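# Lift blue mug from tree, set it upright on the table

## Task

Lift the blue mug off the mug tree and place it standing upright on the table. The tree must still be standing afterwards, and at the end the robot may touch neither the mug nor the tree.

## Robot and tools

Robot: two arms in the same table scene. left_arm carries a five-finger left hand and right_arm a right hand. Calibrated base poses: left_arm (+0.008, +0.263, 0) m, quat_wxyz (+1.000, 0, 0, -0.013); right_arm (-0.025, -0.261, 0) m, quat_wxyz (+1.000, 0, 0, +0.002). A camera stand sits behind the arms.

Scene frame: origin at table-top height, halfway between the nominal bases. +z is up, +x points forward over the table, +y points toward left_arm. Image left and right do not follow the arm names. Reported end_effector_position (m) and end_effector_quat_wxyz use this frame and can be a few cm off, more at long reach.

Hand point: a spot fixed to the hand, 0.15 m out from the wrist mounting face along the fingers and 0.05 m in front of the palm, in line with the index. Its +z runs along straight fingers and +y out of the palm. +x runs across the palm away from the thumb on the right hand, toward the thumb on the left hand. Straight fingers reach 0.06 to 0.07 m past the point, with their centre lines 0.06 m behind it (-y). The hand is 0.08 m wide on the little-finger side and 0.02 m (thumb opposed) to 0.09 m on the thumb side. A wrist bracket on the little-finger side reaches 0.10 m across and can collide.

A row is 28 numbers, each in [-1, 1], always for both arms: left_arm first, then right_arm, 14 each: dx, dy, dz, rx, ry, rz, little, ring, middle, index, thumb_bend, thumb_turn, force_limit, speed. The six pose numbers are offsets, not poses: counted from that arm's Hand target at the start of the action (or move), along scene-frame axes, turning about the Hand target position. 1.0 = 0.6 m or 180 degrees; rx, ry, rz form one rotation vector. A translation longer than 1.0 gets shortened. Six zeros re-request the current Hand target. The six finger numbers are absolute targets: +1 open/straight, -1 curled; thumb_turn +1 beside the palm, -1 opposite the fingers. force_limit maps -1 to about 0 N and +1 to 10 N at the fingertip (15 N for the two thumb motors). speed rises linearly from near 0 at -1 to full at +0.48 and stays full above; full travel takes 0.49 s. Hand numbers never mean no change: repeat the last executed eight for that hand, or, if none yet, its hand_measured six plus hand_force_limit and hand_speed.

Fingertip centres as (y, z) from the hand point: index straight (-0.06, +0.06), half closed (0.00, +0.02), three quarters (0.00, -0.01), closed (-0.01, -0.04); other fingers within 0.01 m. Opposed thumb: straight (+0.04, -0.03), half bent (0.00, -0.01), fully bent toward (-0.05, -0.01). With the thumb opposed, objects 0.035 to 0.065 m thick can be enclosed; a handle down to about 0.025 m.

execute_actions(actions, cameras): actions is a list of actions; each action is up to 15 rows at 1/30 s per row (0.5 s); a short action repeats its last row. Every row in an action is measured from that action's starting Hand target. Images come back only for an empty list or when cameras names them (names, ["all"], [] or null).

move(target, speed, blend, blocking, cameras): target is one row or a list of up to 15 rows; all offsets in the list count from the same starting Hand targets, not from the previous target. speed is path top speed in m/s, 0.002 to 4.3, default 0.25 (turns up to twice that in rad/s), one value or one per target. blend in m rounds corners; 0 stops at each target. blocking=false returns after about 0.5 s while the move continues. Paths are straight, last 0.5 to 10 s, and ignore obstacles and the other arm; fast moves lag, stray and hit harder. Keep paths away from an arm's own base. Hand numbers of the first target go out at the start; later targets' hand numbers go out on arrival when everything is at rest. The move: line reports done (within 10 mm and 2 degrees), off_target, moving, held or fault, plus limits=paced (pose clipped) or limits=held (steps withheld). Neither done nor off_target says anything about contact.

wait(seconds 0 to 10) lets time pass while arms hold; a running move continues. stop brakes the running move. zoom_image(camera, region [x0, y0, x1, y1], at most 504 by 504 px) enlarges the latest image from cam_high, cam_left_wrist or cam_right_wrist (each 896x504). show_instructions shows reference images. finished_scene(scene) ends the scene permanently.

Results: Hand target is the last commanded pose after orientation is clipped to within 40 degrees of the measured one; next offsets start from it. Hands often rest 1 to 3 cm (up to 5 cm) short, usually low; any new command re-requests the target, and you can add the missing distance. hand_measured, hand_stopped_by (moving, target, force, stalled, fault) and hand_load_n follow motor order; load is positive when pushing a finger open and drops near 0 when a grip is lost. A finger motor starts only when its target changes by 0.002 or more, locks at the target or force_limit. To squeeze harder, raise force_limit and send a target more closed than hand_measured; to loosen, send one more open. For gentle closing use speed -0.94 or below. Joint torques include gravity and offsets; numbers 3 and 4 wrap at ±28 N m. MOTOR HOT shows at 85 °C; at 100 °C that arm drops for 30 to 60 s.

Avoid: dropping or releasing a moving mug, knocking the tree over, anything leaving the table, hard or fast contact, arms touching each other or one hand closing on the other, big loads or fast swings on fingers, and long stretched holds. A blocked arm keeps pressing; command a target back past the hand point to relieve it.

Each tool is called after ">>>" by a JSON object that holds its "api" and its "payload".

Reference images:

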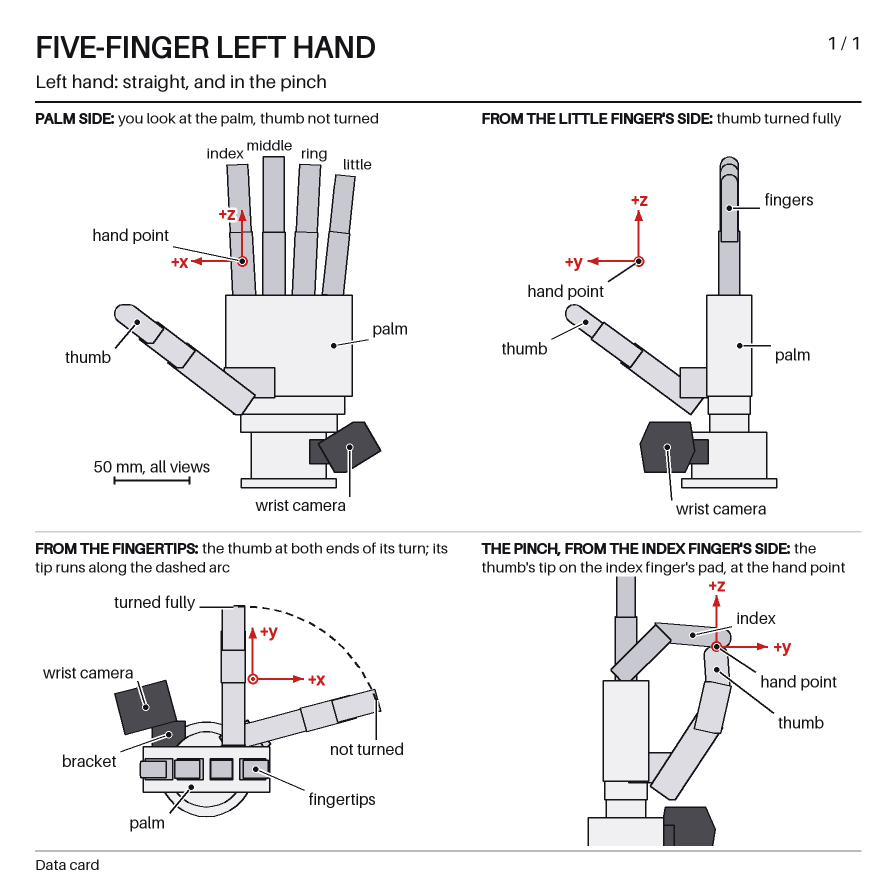

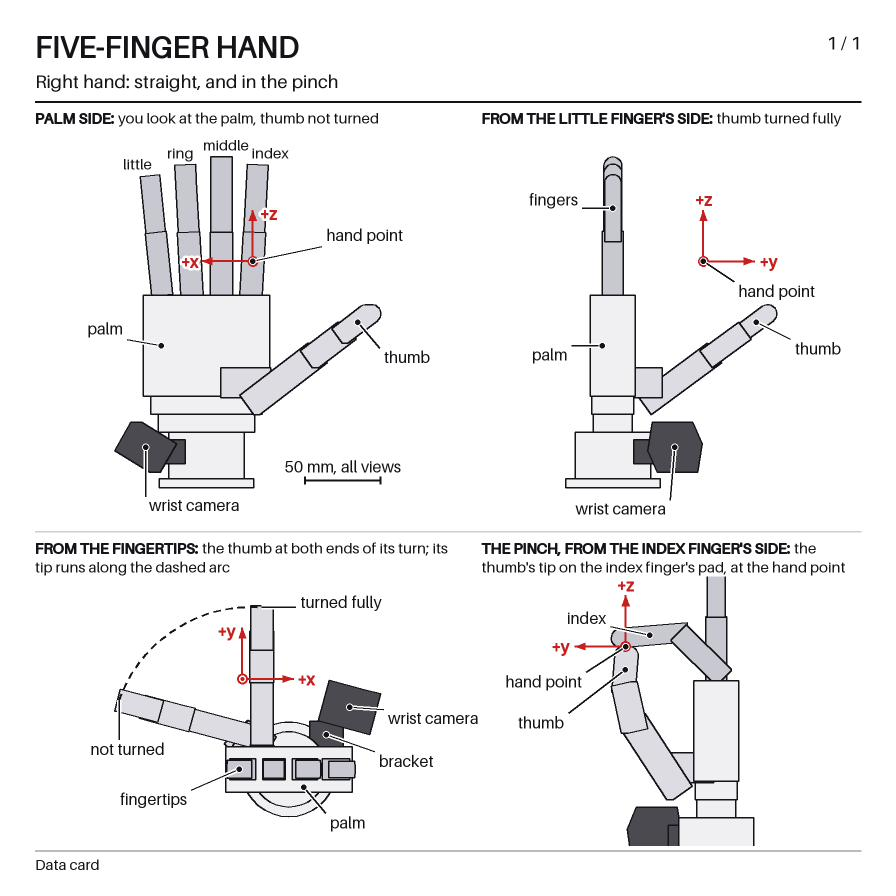

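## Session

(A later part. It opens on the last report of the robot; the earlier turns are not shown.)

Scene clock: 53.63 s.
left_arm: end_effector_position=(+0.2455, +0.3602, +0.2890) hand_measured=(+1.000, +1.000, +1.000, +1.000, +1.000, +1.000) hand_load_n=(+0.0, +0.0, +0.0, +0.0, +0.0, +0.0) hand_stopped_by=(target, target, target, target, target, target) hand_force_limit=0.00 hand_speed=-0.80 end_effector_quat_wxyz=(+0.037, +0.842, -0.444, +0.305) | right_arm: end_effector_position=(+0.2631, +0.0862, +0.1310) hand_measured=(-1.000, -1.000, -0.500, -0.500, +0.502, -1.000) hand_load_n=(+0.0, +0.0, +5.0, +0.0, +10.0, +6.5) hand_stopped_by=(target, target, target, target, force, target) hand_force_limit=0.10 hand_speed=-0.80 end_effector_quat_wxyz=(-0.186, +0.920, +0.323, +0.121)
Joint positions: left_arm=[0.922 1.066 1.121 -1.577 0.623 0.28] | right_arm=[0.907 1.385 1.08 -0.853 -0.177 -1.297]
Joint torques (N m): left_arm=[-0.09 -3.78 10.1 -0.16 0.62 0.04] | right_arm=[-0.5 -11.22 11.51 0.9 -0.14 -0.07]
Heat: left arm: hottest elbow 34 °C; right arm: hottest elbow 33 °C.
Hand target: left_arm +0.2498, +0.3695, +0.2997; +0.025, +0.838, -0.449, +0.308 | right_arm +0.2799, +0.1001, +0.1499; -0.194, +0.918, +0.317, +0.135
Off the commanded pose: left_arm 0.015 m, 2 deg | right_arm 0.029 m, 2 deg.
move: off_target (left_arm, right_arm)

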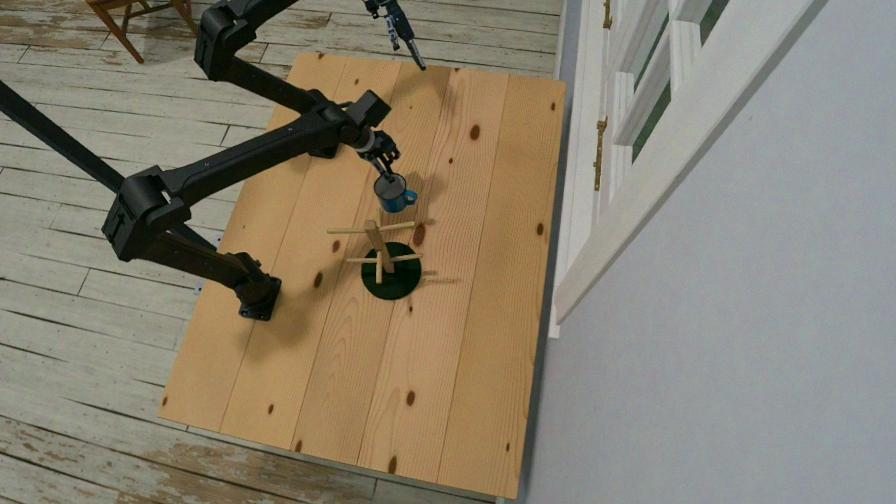

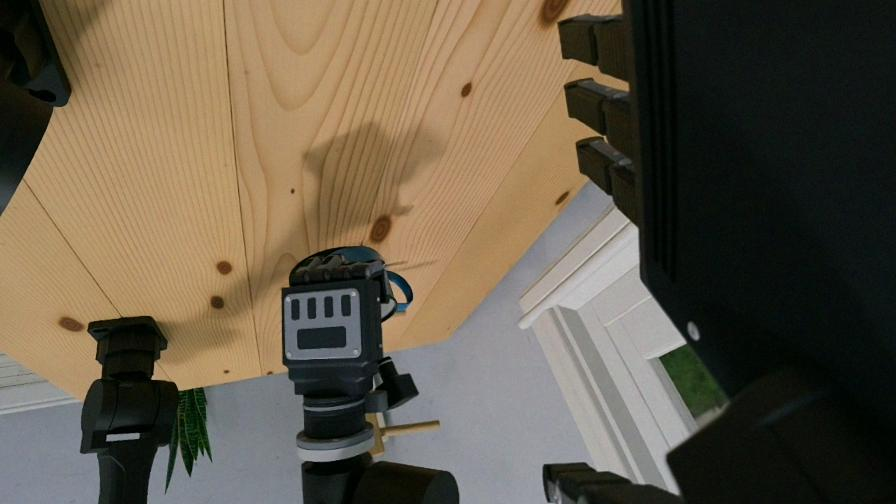

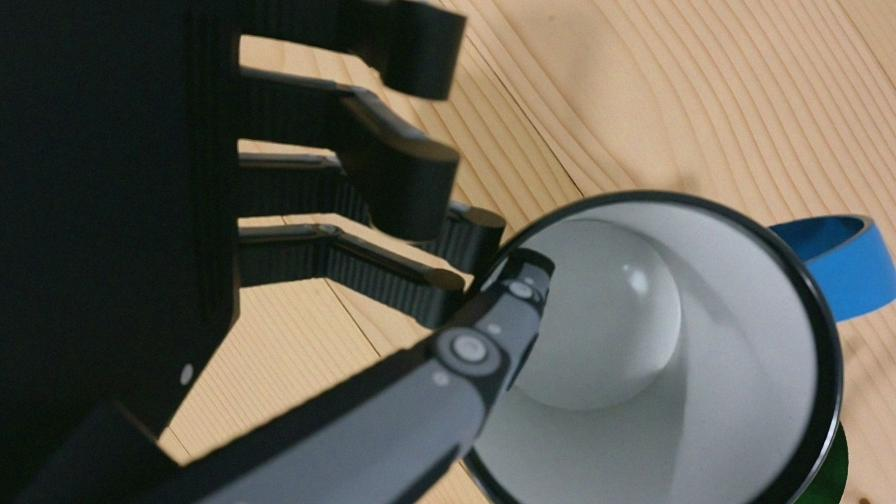

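>>> {"api": "move", "payload": {"target": [[0,0,0,0,0,0,1,1,1,1,1,1,0,-0.8,0.01,0.075,0,0,0,0,-1,-1,-0.5,-0.5,-0.6,-1,0.1,-0.8],[0,0,0,0,0,0,1,1,1,1,1,1,0,-0.8,0.01,0.075,-0.1,0,0,0,-1,-1,-0.5,-0.5,-0.6,-1,0.1,-0.8]], "speed": 0.14, "blend": [0.015,0], "cameras": ["cam_right_wrist","cam_high"]}}

>>> {"api": "zoom_image", "payload": {"camera": "cam_high", "region": [320, 130, 440, 250]}}

Scene clock: 58.23 s.
left_arm: end_effector_position=(+0.2455, +0.3602, +0.2890) hand_measured=(+1.000, +1.000, +1.000, +1.000, +1.000, +1.000) hand_load_n=(+0.0, +0.0, +0.0, +0.0, +0.0, +0.0) hand_stopped_by=(target, target, target, target, target, target) hand_force_limit=0.00 hand_speed=-0.80 end_effector_quat_wxyz=(+0.037, +0.842, -0.444, +0.305) | right_arm: end_effector_position=(+0.2875, +0.1414, +0.0993) hand_measured=(-1.000, -1.000, -0.500, -0.500, +0.502, -1.000) hand_load_n=(+0.0, +0.0, +5.0, +0.0, +10.0, +6.0) hand_stopped_by=(target, target, target, target, force, target) hand_force_limit=0.10 hand_speed=-0.80 end_effector_quat_wxyz=(-0.197, +0.918, +0.315, +0.136)
Joint positions: left_arm=[0.922 1.066 1.121 -1.577 0.623 0.28] | right_arm=[0.937 1.54 1.15 -0.724 -0.164 -1.254]
Joint torques (N m): left_arm=[-0.09 -3.78 10.11 -0.16 0.62 0.04] | right_arm=[1.38 -14.04 6.52 2.32 0.2 -0.05]
Heat: left arm: hottest elbow 34 °C; right arm: hottest elbow 33 °C.
Hand target: left_arm +0.2498, +0.3695, +0.2997; +0.025, +0.838, -0.449, +0.308 | right_arm +0.2861, +0.1450, +0.0899; -0.194, +0.919, +0.317, +0.135
Off the commanded pose: left_arm 0.015 m, 2 deg | right_arm 0.010 m, 0 deg.
move: off_target (left_arm)
Images, in order (width x height): cam_high 896x504, cam_right_wrist 896x504.

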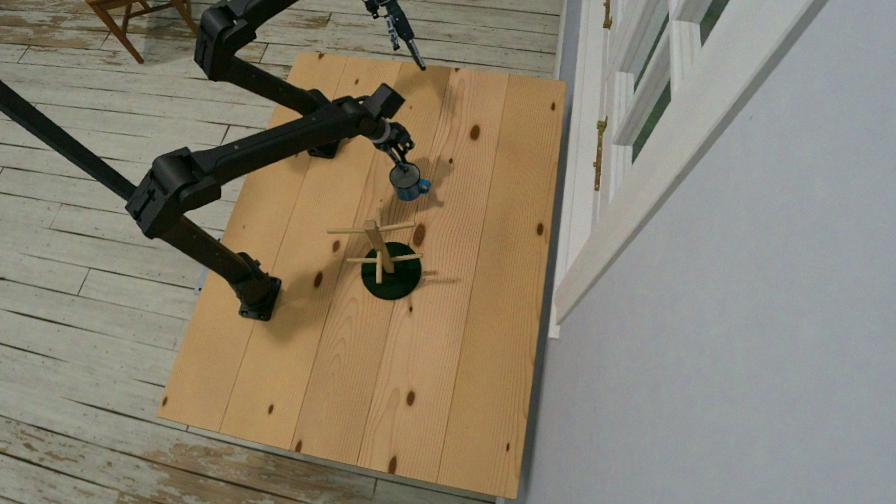

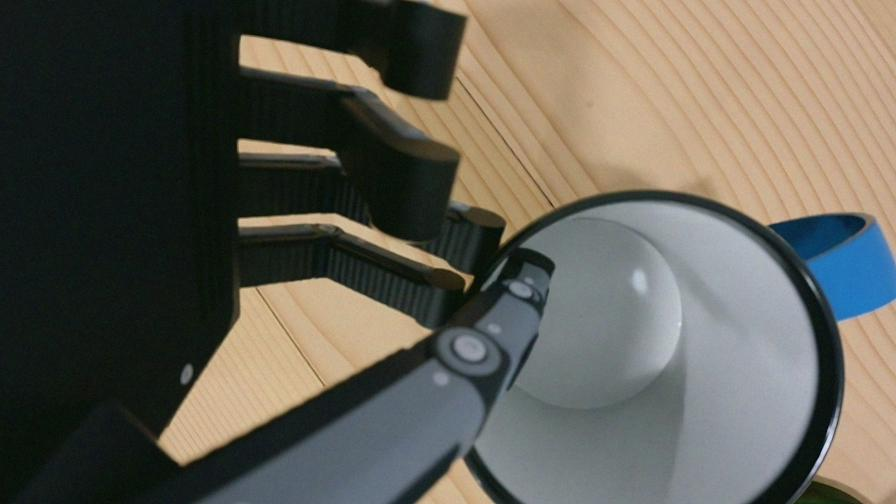

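Scaled by 4.200 from the camera's 896x504 image, which has a finer 1280x720 frame.

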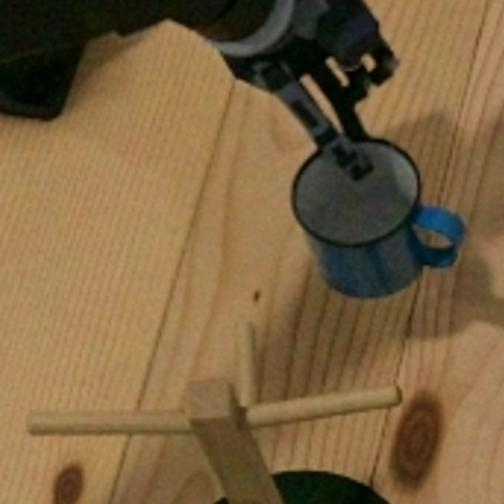

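>>> {"api": "move", "payload": {"target": [0,0,0,0,0,0,1,1,1,1,1,1,0,-0.8,0,0,-0.045,0,0,0,-1,-1,-0.5,-0.5,-0.6,-1,0.1,-0.8], "speed": 0.08, "cameras": ["cam_right_wrist","cam_high"]}}

>>> {"api": "zoom_image", "payload": {"camera": "cam_high", "region": [340, 110, 460, 230]}}

Scene clock: 59.97 s.
left_arm: end_effector_position=(+0.2455, +0.3602, +0.2890) hand_measured=(+1.000, +1.000, +1.000, +1.000, +1.000, +1.000) hand_load_n=(+0.0, +0.0, +0.0, +0.0, +0.0, +0.0) hand_stopped_by=(target, target, target, target, target, target) hand_force_limit=0.00 hand_speed=-0.80 end_effector_quat_wxyz=(+0.037, +0.842, -0.444, +0.305) | right_arm: end_effector_position=(+0.2876, +0.1416, +0.0710) hand_measured=(-1.000, -1.000, -0.500, -0.500, +0.502, -1.000) hand_load_n=(+0.0, +0.0, +5.5, +0.0, +10.0, +6.0) hand_stopped_by=(target, target, target, target, force, target) hand_force_limit=0.10 hand_speed=-0.80 end_effector_quat_wxyz=(-0.197, +0.919, +0.315, +0.135)
Joint positions: left_arm=[0.922 1.066 1.121 -1.577 0.623 0.28] | right_arm=[0.937 1.574 1.109 -0.651 -0.164 -1.253]
Joint torques (N m): left_arm=[-0.09 -3.78 10.11 -0.17 0.62 0.04] | right_arm=[1.38 -14.39 6.35 2.26 0.2 -0.06]
Heat: left arm: hottest elbow 34 °C; right arm: hottest shoulder 33 °C.
Hand target: left_arm +0.2498, +0.3695, +0.2997; +0.025, +0.838, -0.449, +0.308 | right_arm +0.2862, +0.1452, +0.0631; -0.195, +0.918, +0.317, +0.135
Off the commanded pose: left_arm 0.015 m, 2 deg | right_arm 0.009 m, 0 deg.
move: off_target (left_arm)
Images, in order (width x height): cam_high 896x504, cam_right_wrist 896x504.

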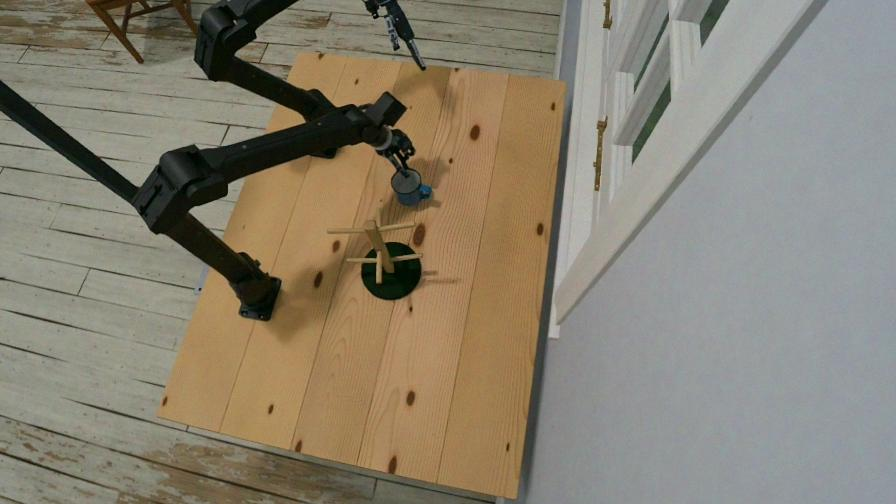

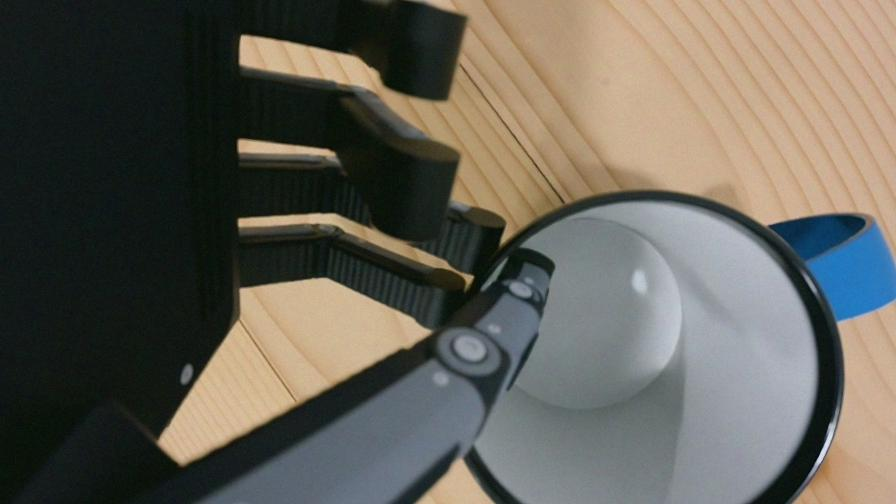

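Scaled by 4.200 from the camera's 896x504 image, which has a finer 1280x720 frame.

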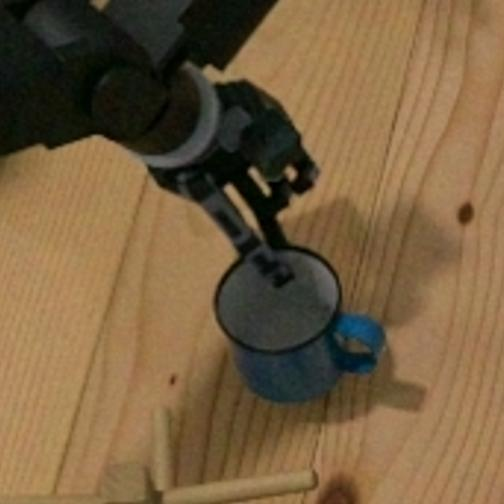

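>>> {"api": "move", "payload": {"target": [0,0,0,0,0,0,1,1,1,1,1,1,0,-0.8,0,0,-0.03,0,0,0,-1,-1,-0.5,-0.5,-0.6,-1,0.1,-0.8], "speed": 0.06, "cameras": ["cam_right_wrist","cam_high"]}}

>>> {"api": "zoom_image", "payload": {"camera": "cam_high", "region": [340, 110, 460, 230]}}

Scene clock: 61.47 s.
left_arm: end_effector_position=(+0.2455, +0.3602, +0.2890) hand_measured=(+1.000, +1.000, +1.000, +1.000, +1.000, +1.000) hand_load_n=(+0.0, +0.0, +0.0, +0.0, +0.0, +0.0) hand_stopped_by=(target, target, target, target, target, target) hand_force_limit=0.00 hand_speed=-0.80 end_effector_quat_wxyz=(+0.037, +0.842, -0.444, +0.305) | right_arm: end_effector_position=(+0.2880, +0.1421, +0.0538) hand_measured=(-1.000, -1.000, -0.500, -0.500, +0.502, -1.000) hand_load_n=(+0.0, +0.0, +5.0, +0.0, +10.0, +6.0) hand_stopped_by=(target, target, target, target, force, target) hand_force_limit=0.10 hand_speed=-0.80 end_effector_quat_wxyz=(-0.197, +0.918, +0.315, +0.135)
Joint positions: left_arm=[0.922 1.066 1.121 -1.577 0.623 0.28] | right_arm=[0.937 1.596 1.085 -0.603 -0.164 -1.253]
Joint torques (N m): left_arm=[-0.09 -3.78 10.11 -0.16 0.62 0.04] | right_arm=[1.38 -14.39 6.16 2.29 0.2 -0.06]
Heat: left arm: hottest elbow 34 °C; right arm: hottest shoulder 33 °C.
Hand target: left_arm +0.2498, +0.3695, +0.2997; +0.025, +0.838, -0.449, +0.308 | right_arm +0.2861, +0.1451, +0.0450; -0.194, +0.918, +0.317, +0.135
Off the commanded pose: left_arm 0.015 m, 2 deg | right_arm 0.009 m, 0 deg.
move: off_target (left_arm)
Images, in order (width x height): cam_high 896x504, cam_right_wrist 896x504.

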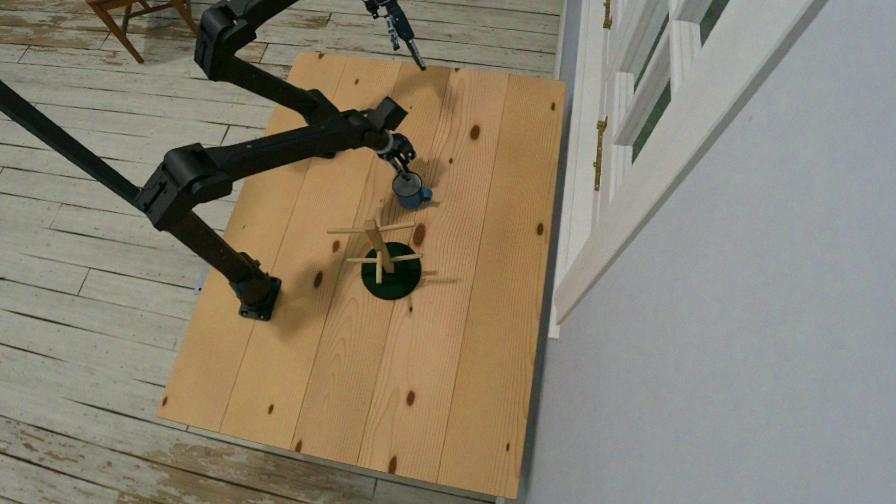

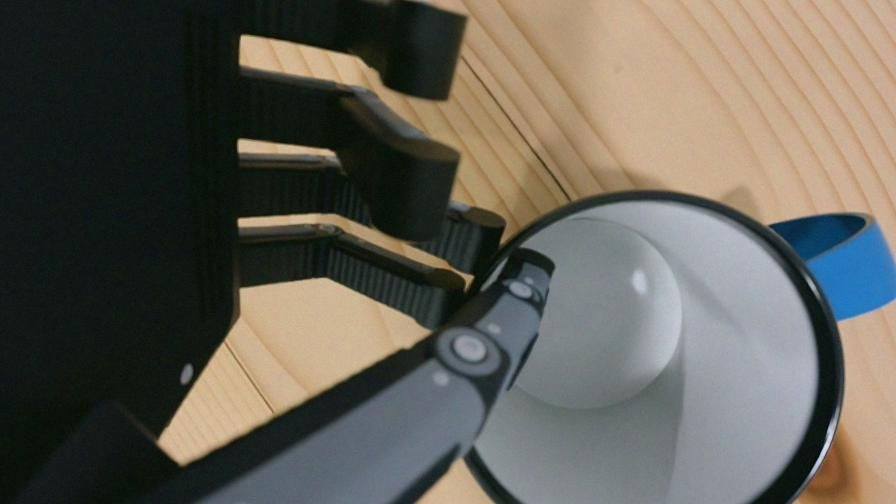

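Scaled by 4.200 from the camera's 896x504 image, which has a finer 1280x720 frame.

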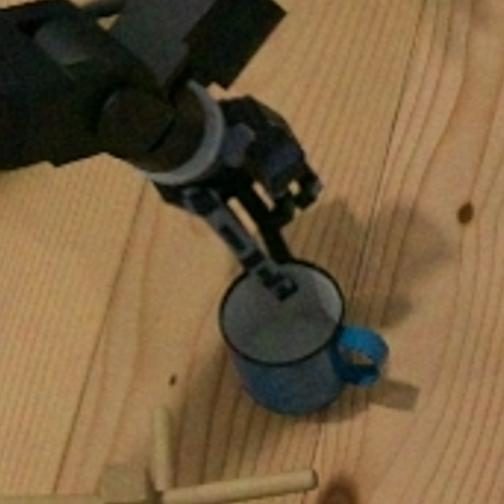

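>>> {"api": "move", "payload": {"target": [0,0,0,0,0,0,1,1,1,1,1,1,0,-0.8,0,0,-0.017,0,0,0,-1,-1,-0.5,-0.5,-0.6,-1,0.1,-0.8], "speed": 0.05, "cameras": ["cam_right_wrist","cam_high"]}}

>>> {"api": "zoom_image", "payload": {"camera": "cam_high", "region": [340, 110, 460, 230]}}

Scene clock: 62.77 s.
left_arm: end_effector_position=(+0.2455, +0.3602, +0.2890) hand_measured=(+1.000, +1.000, +1.000, +1.000, +1.000, +1.000) hand_load_n=(+0.5, +0.0, +0.0, +0.0, +0.0, +0.0) hand_stopped_by=(target, target, target, target, target, target) hand_force_limit=0.00 hand_speed=-0.80 end_effector_quat_wxyz=(+0.037, +0.842, -0.444, +0.305) | right_arm: end_effector_position=(+0.2890, +0.1432, +0.0472) hand_measured=(-1.000, -1.000, -0.500, -0.500, +0.502, -1.000) hand_load_n=(+0.0, +0.0, +5.0, +0.0, +10.5, +5.5) hand_stopped_by=(target, target, target, target, force, target) hand_force_limit=0.10 hand_speed=-0.80 end_effector_quat_wxyz=(-0.199, +0.918, +0.315, +0.138)
Joint positions: left_arm=[0.922 1.066 1.121 -1.577 0.623 0.28] | right_arm=[0.937 1.605 1.075 -0.577 -0.163 -1.253]
Joint torques (N m): left_arm=[-0.09 -3.78 10.11 -0.16 0.62 0.04] | right_arm=[1.38 -14.1 5.91 2.33 0.16 -0.06]
Heat: left arm: hottest elbow 34 °C; right arm: hottest shoulder 33 °C.
Hand target: left_arm +0.2498, +0.3695, +0.2997; +0.025, +0.838, -0.449, +0.308 | right_arm +0.2861, +0.1450, +0.0348; -0.194, +0.918, +0.317, +0.135
Off the commanded pose: left_arm 0.015 m, 2 deg | right_arm 0.013 m, 1 deg.
move: off_target (left_arm, right_arm)
Images, in order (width x height): cam_high 896x504, cam_right_wrist 896x504.

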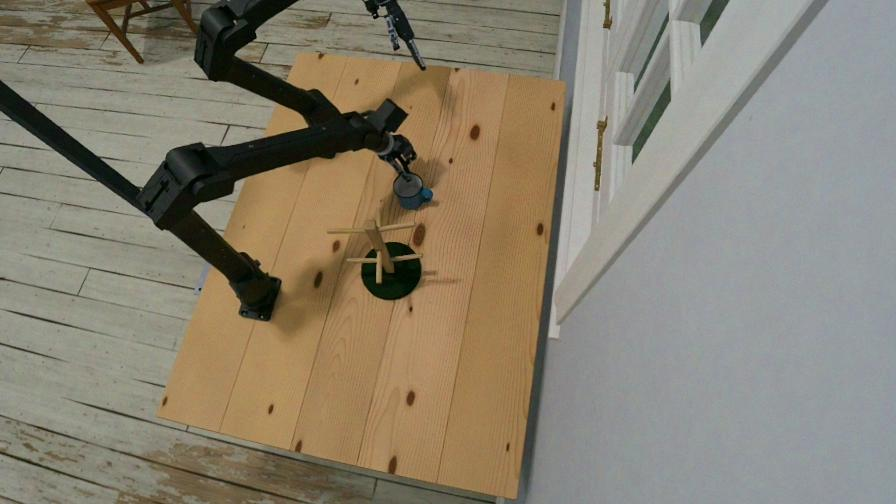

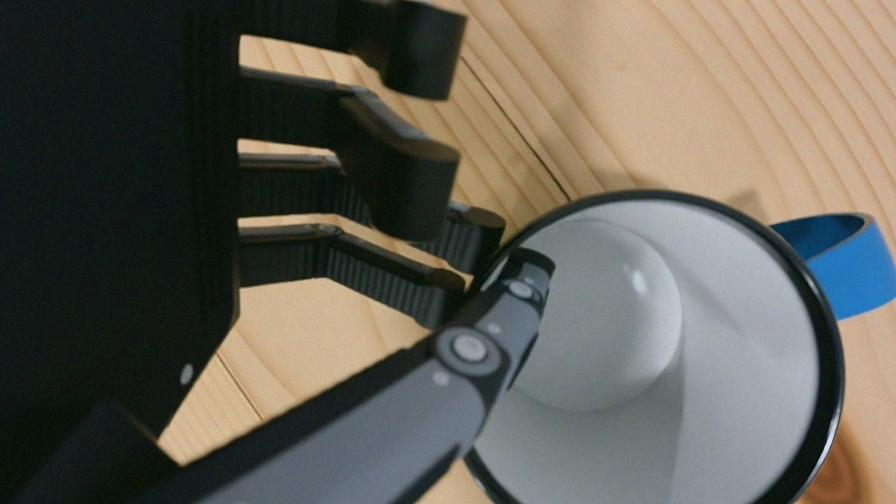

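Scaled by 4.200 from the camera's 896x504 image, which has a finer 1280x720 frame.

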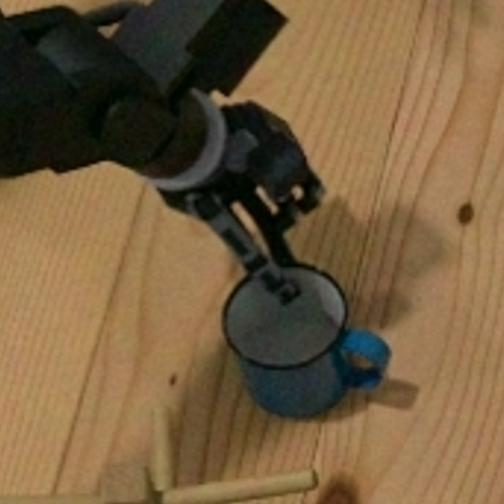

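>>> {"api": "move", "payload": {"target": [0,0,0,0,0,0,1,1,1,1,1,1,0,-0.8,0,0,-0.012,0,0,0,-1,-1,-0.5,-0.5,-0.6,-1,0.1,-0.8], "speed": 0.05, "cameras": ["cam_high"]}}

>>> {"api": "zoom_image", "payload": {"camera": "cam_high", "region": [340, 110, 460, 230]}}

Scene clock: 63.80 s.
left_arm: end_effector_position=(+0.2455, +0.3602, +0.2890) hand_measured=(+1.000, +1.000, +1.000, +1.000, +1.000, +1.000) hand_load_n=(+0.5, +0.0, +0.0, +0.0, +0.0, +0.0) hand_stopped_by=(target, target, target, target, target, target) hand_force_limit=0.00 hand_speed=-0.80 end_effector_quat_wxyz=(+0.037, +0.842, -0.444, +0.305) | right_arm: end_effector_position=(+0.2900, +0.1447, +0.0462) hand_measured=(-1.000, -1.000, -0.500, -0.500, +0.502, -1.000) hand_load_n=(+0.0, +0.0, +3.5, +0.0, +11.0, +5.5) hand_stopped_by=(target, target, target, target, force, target) hand_force_limit=0.10 hand_speed=-0.80 end_effector_quat_wxyz=(-0.202, +0.917, +0.314, +0.142)
Joint positions: left_arm=[0.922 1.066 1.121 -1.577 0.623 0.28] | right_arm=[0.937 1.606 1.07 -0.561 -0.163 -1.252]
Joint torques (N m): left_arm=[-0.09 -3.78 10.1 -0.17 0.62 0.04] | right_arm=[1.32 -13.16 5.57 2.48 0.16 -0.09]
Heat: left arm: hottest elbow 34 °C; right arm: hottest shoulder 33 °C.
Hand target: left_arm +0.2498, +0.3695, +0.2997; +0.025, +0.838, -0.449, +0.308 | right_arm +0.2860, +0.1450, +0.0275; -0.194, +0.919, +0.317, +0.135
Off the commanded pose: left_arm 0.015 m, 2 deg | right_arm 0.019 m, 1 deg.
move: off_target (left_arm, right_arm)
Images, in order (width x height): cam_high 896x504.

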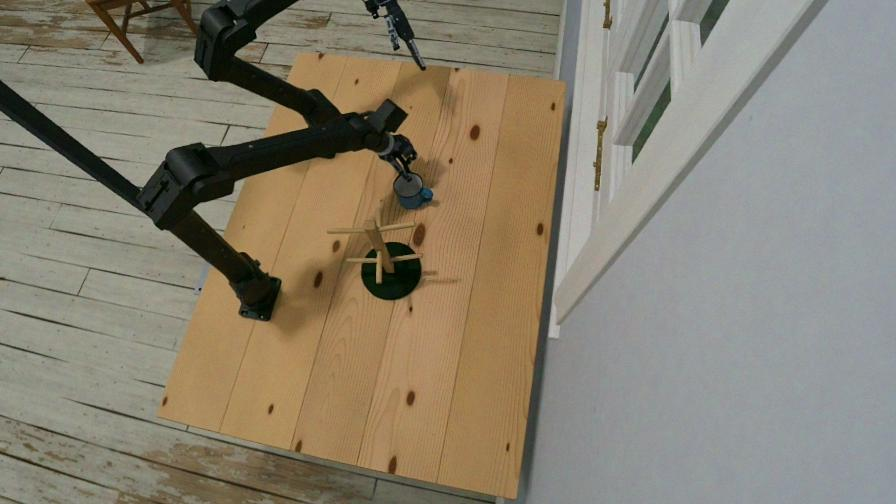

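Scaled by 4.200 from the camera's 896x504 image, which has a finer 1280x720 frame.

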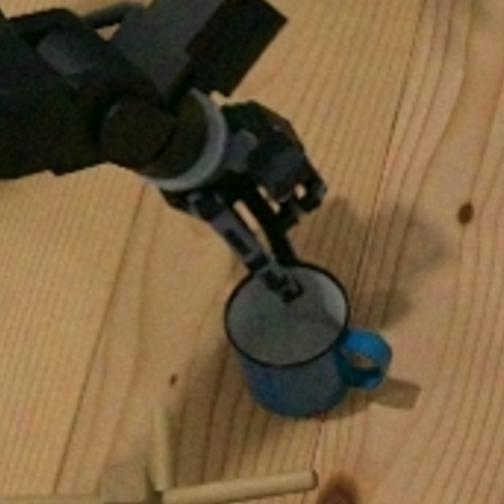

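>>> {"api": "move", "payload": {"target": [[0,0,0,0,0,0,1,1,1,1,1,1,0,-0.8,0,0,0.014,0,0,0,-1,-1,-0.5,-0.5,-0.6,-1,0.1,-0.8],[0,0,0,0,0,0,1,1,1,1,1,1,0,-0.8,0,0,0.0145,0,0,0,-1,-1,-0.5,-0.5,1,-1,0.1,-0.5]], "speed": 0.05, "cameras": ["cam_right_wrist","cam_high"]}}

>>> {"api": "zoom_image", "payload": {"camera": "cam_high", "region": [340, 110, 460, 230]}}

Scene clock: 66.13 s.
left_arm: end_effector_position=(+0.2455, +0.3602, +0.2890) hand_measured=(+1.000, +1.000, +1.000, +1.000, +1.000, +1.000) hand_load_n=(+0.0, -0.5, +0.0, +0.0, +0.0, +0.0) hand_stopped_by=(target, target, target, target, target, target) hand_force_limit=0.00 hand_speed=-0.80 end_effector_quat_wxyz=(+0.037, +0.842, -0.444, +0.305) | right_arm: end_effector_position=(+0.2906, +0.1443, +0.0463) hand_measured=(-1.000, -1.000, -0.500, -0.500, +1.000, -1.000) hand_load_n=(+0.0, +0.0, +0.0, +0.0, +0.0, +0.5) hand_stopped_by=(target, target, target, target, target, target) hand_force_limit=0.10 hand_speed=-0.50 end_effector_quat_wxyz=(-0.200, +0.917, +0.314, +0.143)
Joint positions: left_arm=[0.922 1.066 1.121 -1.577 0.623 0.28] | right_arm=[0.937 1.606 1.07 -0.561 -0.16 -1.251]
Joint torques (N m): left_arm=[-0.09 -3.84 10.1 -0.16 0.62 0.04] | right_arm=[1.38 -14.27 6.37 1.5 0.04 -0.08]
Heat: left arm: hottest elbow 34 °C; right arm: hottest shoulder 33 °C.
Hand target: left_arm +0.2498, +0.3695, +0.2997; +0.025, +0.838, -0.449, +0.308 | right_arm +0.2861, +0.1451, +0.0362; -0.194, +0.918, +0.317, +0.135
Off the commanded pose: left_arm 0.015 m, 2 deg | right_arm 0.011 m, 1 deg.
move: off_target (left_arm, right_arm); target 2's new numbers were sent with right_arm's hand 0.011 m and 1 deg from that target
Images, in order (width x height): cam_high 896x504, cam_right_wrist 896x504.

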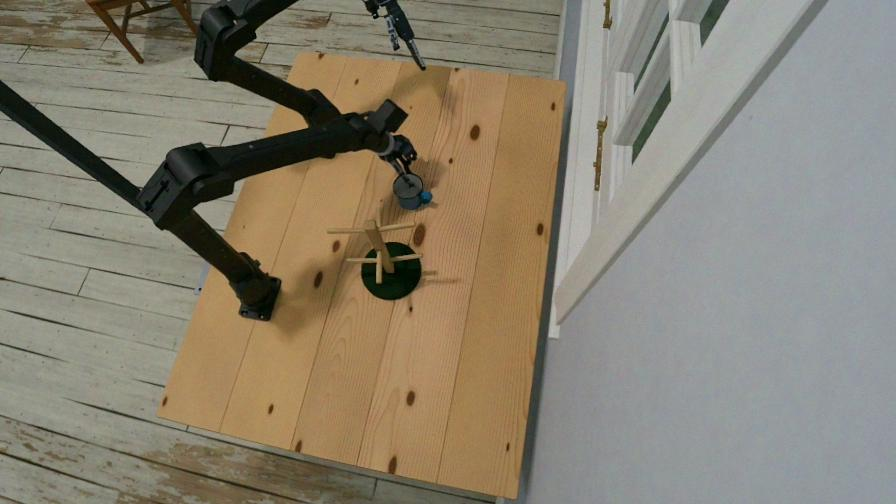

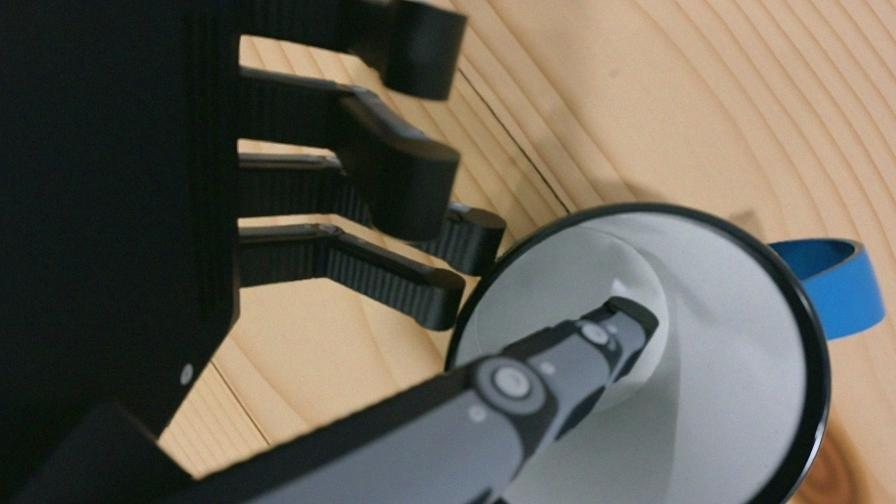

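Scaled by 4.200 from the camera's 896x504 image, which has a finer 1280x720 frame.

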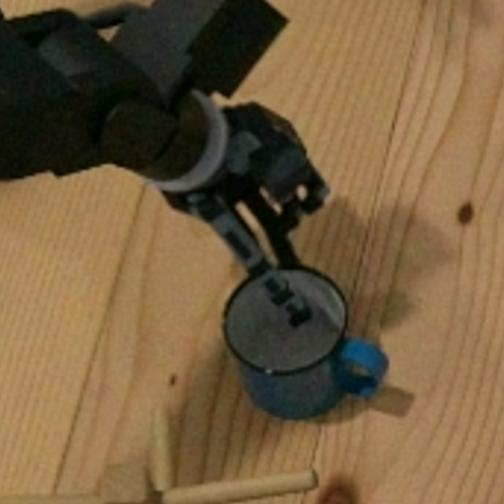

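>>> {"api": "move", "payload": {"target": [[0,0,0,0,0,0,1,1,1,1,1,1,0,-0.8,0.012,0.022,0.1,0,0,0,-1,-1,-0.5,-0.5,1,-1,0.1,-0.5],[0,0,0,0,0,0,1,1,1,1,1,1,0,-0.8,0.01,0.03,0.22,0,0,0,-1,-1,-0.5,-0.5,1,-1,0.1,-0.5],[0,0,0,0,0,0,1,1,1,1,1,1,0,-0.8,-0.08,0.04,0.26,0,0,0,-1,-1,-0.5,-0.5,1,-1,0.1,-0.5]], "speed": 0.12, "blend": [0.02,0.02,0], "cameras": ["cam_right_wrist","cam_high"]}}

>>> {"api": "zoom_image", "payload": {"camera": "cam_high", "region": [330, 130, 480, 310]}}

Scene clock: 69.53 s.
left_arm: end_effector_position=(+0.2455, +0.3602, +0.2890) hand_measured=(+1.000, +1.000, +1.000, +1.000, +1.000, +1.000) hand_load_n=(+0.0, +0.0, +0.0, +0.0, +0.0, +0.0) hand_stopped_by=(target, target, target, target, target, target) hand_force_limit=0.00 hand_speed=-0.80 end_effector_quat_wxyz=(+0.037, +0.842, -0.444, +0.305) | right_arm: end_effector_position=(+0.2349, +0.1562, +0.1676) hand_measured=(-1.000, -1.000, -0.500, -0.500, +1.000, -1.000) hand_load_n=(+0.0, +0.5, +0.0, +0.0, +0.0, +0.0) hand_stopped_by=(target, target, target, target, target, target) hand_force_limit=0.10 hand_speed=-0.50 end_effector_quat_wxyz=(-0.181, +0.923, +0.319, +0.119)
Joint positions: left_arm=[0.922 1.066 1.121 -1.577 0.623 0.28] | right_arm=[1.053 1.474 1.271 -0.944 -0.111 -1.155]
Joint torques (N m): left_arm=[-0.09 -3.78 10.11 -0.16 0.62 0.04] | right_arm=[1.32 -15.68 10.82 0.79 0.13 0.01]
Heat: left arm: hottest elbow 34 °C; right arm: hottest shoulder 33 °C.
Hand target: left_arm +0.2498, +0.3695, +0.2997; +0.025, +0.838, -0.449, +0.308 | right_arm +0.2381, +0.1692, +0.1923; -0.194, +0.918, +0.317, +0.135
Off the commanded pose: left_arm 0.015 m, 2 deg | right_arm 0.028 m, 2 deg.
move: off_target (left_arm, right_arm)
Images, in order (width x height): cam_high 896x504, cam_right_wrist 896x504.

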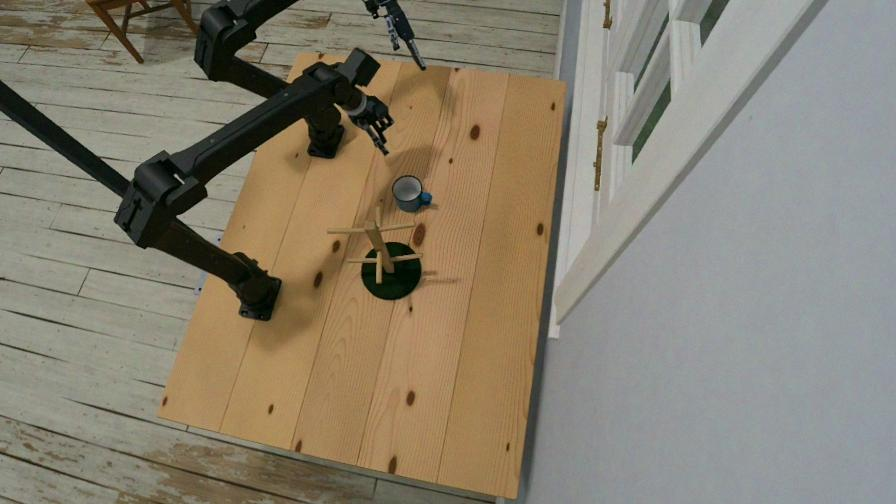

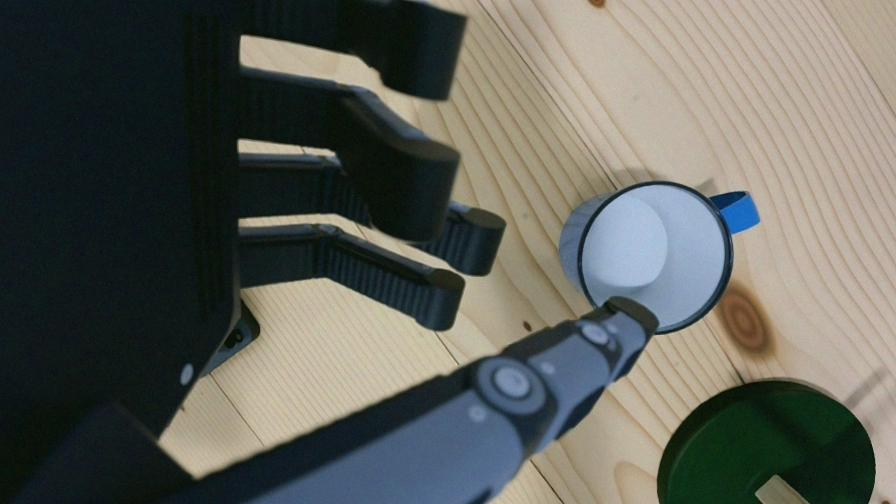

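Scaled by 2.800 from the camera's 896x504 image, which has a finer 1280x720 frame.

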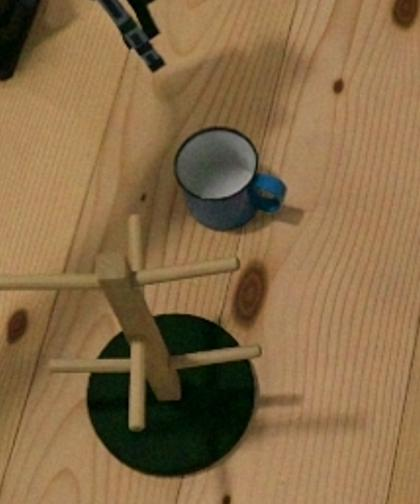

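The mug is upright on the table, the tree is standing, and nothing is touching either one.

>>> {"api": "finished_scene", "payload": {"scene": 3}}

The scene is finished: the task was done.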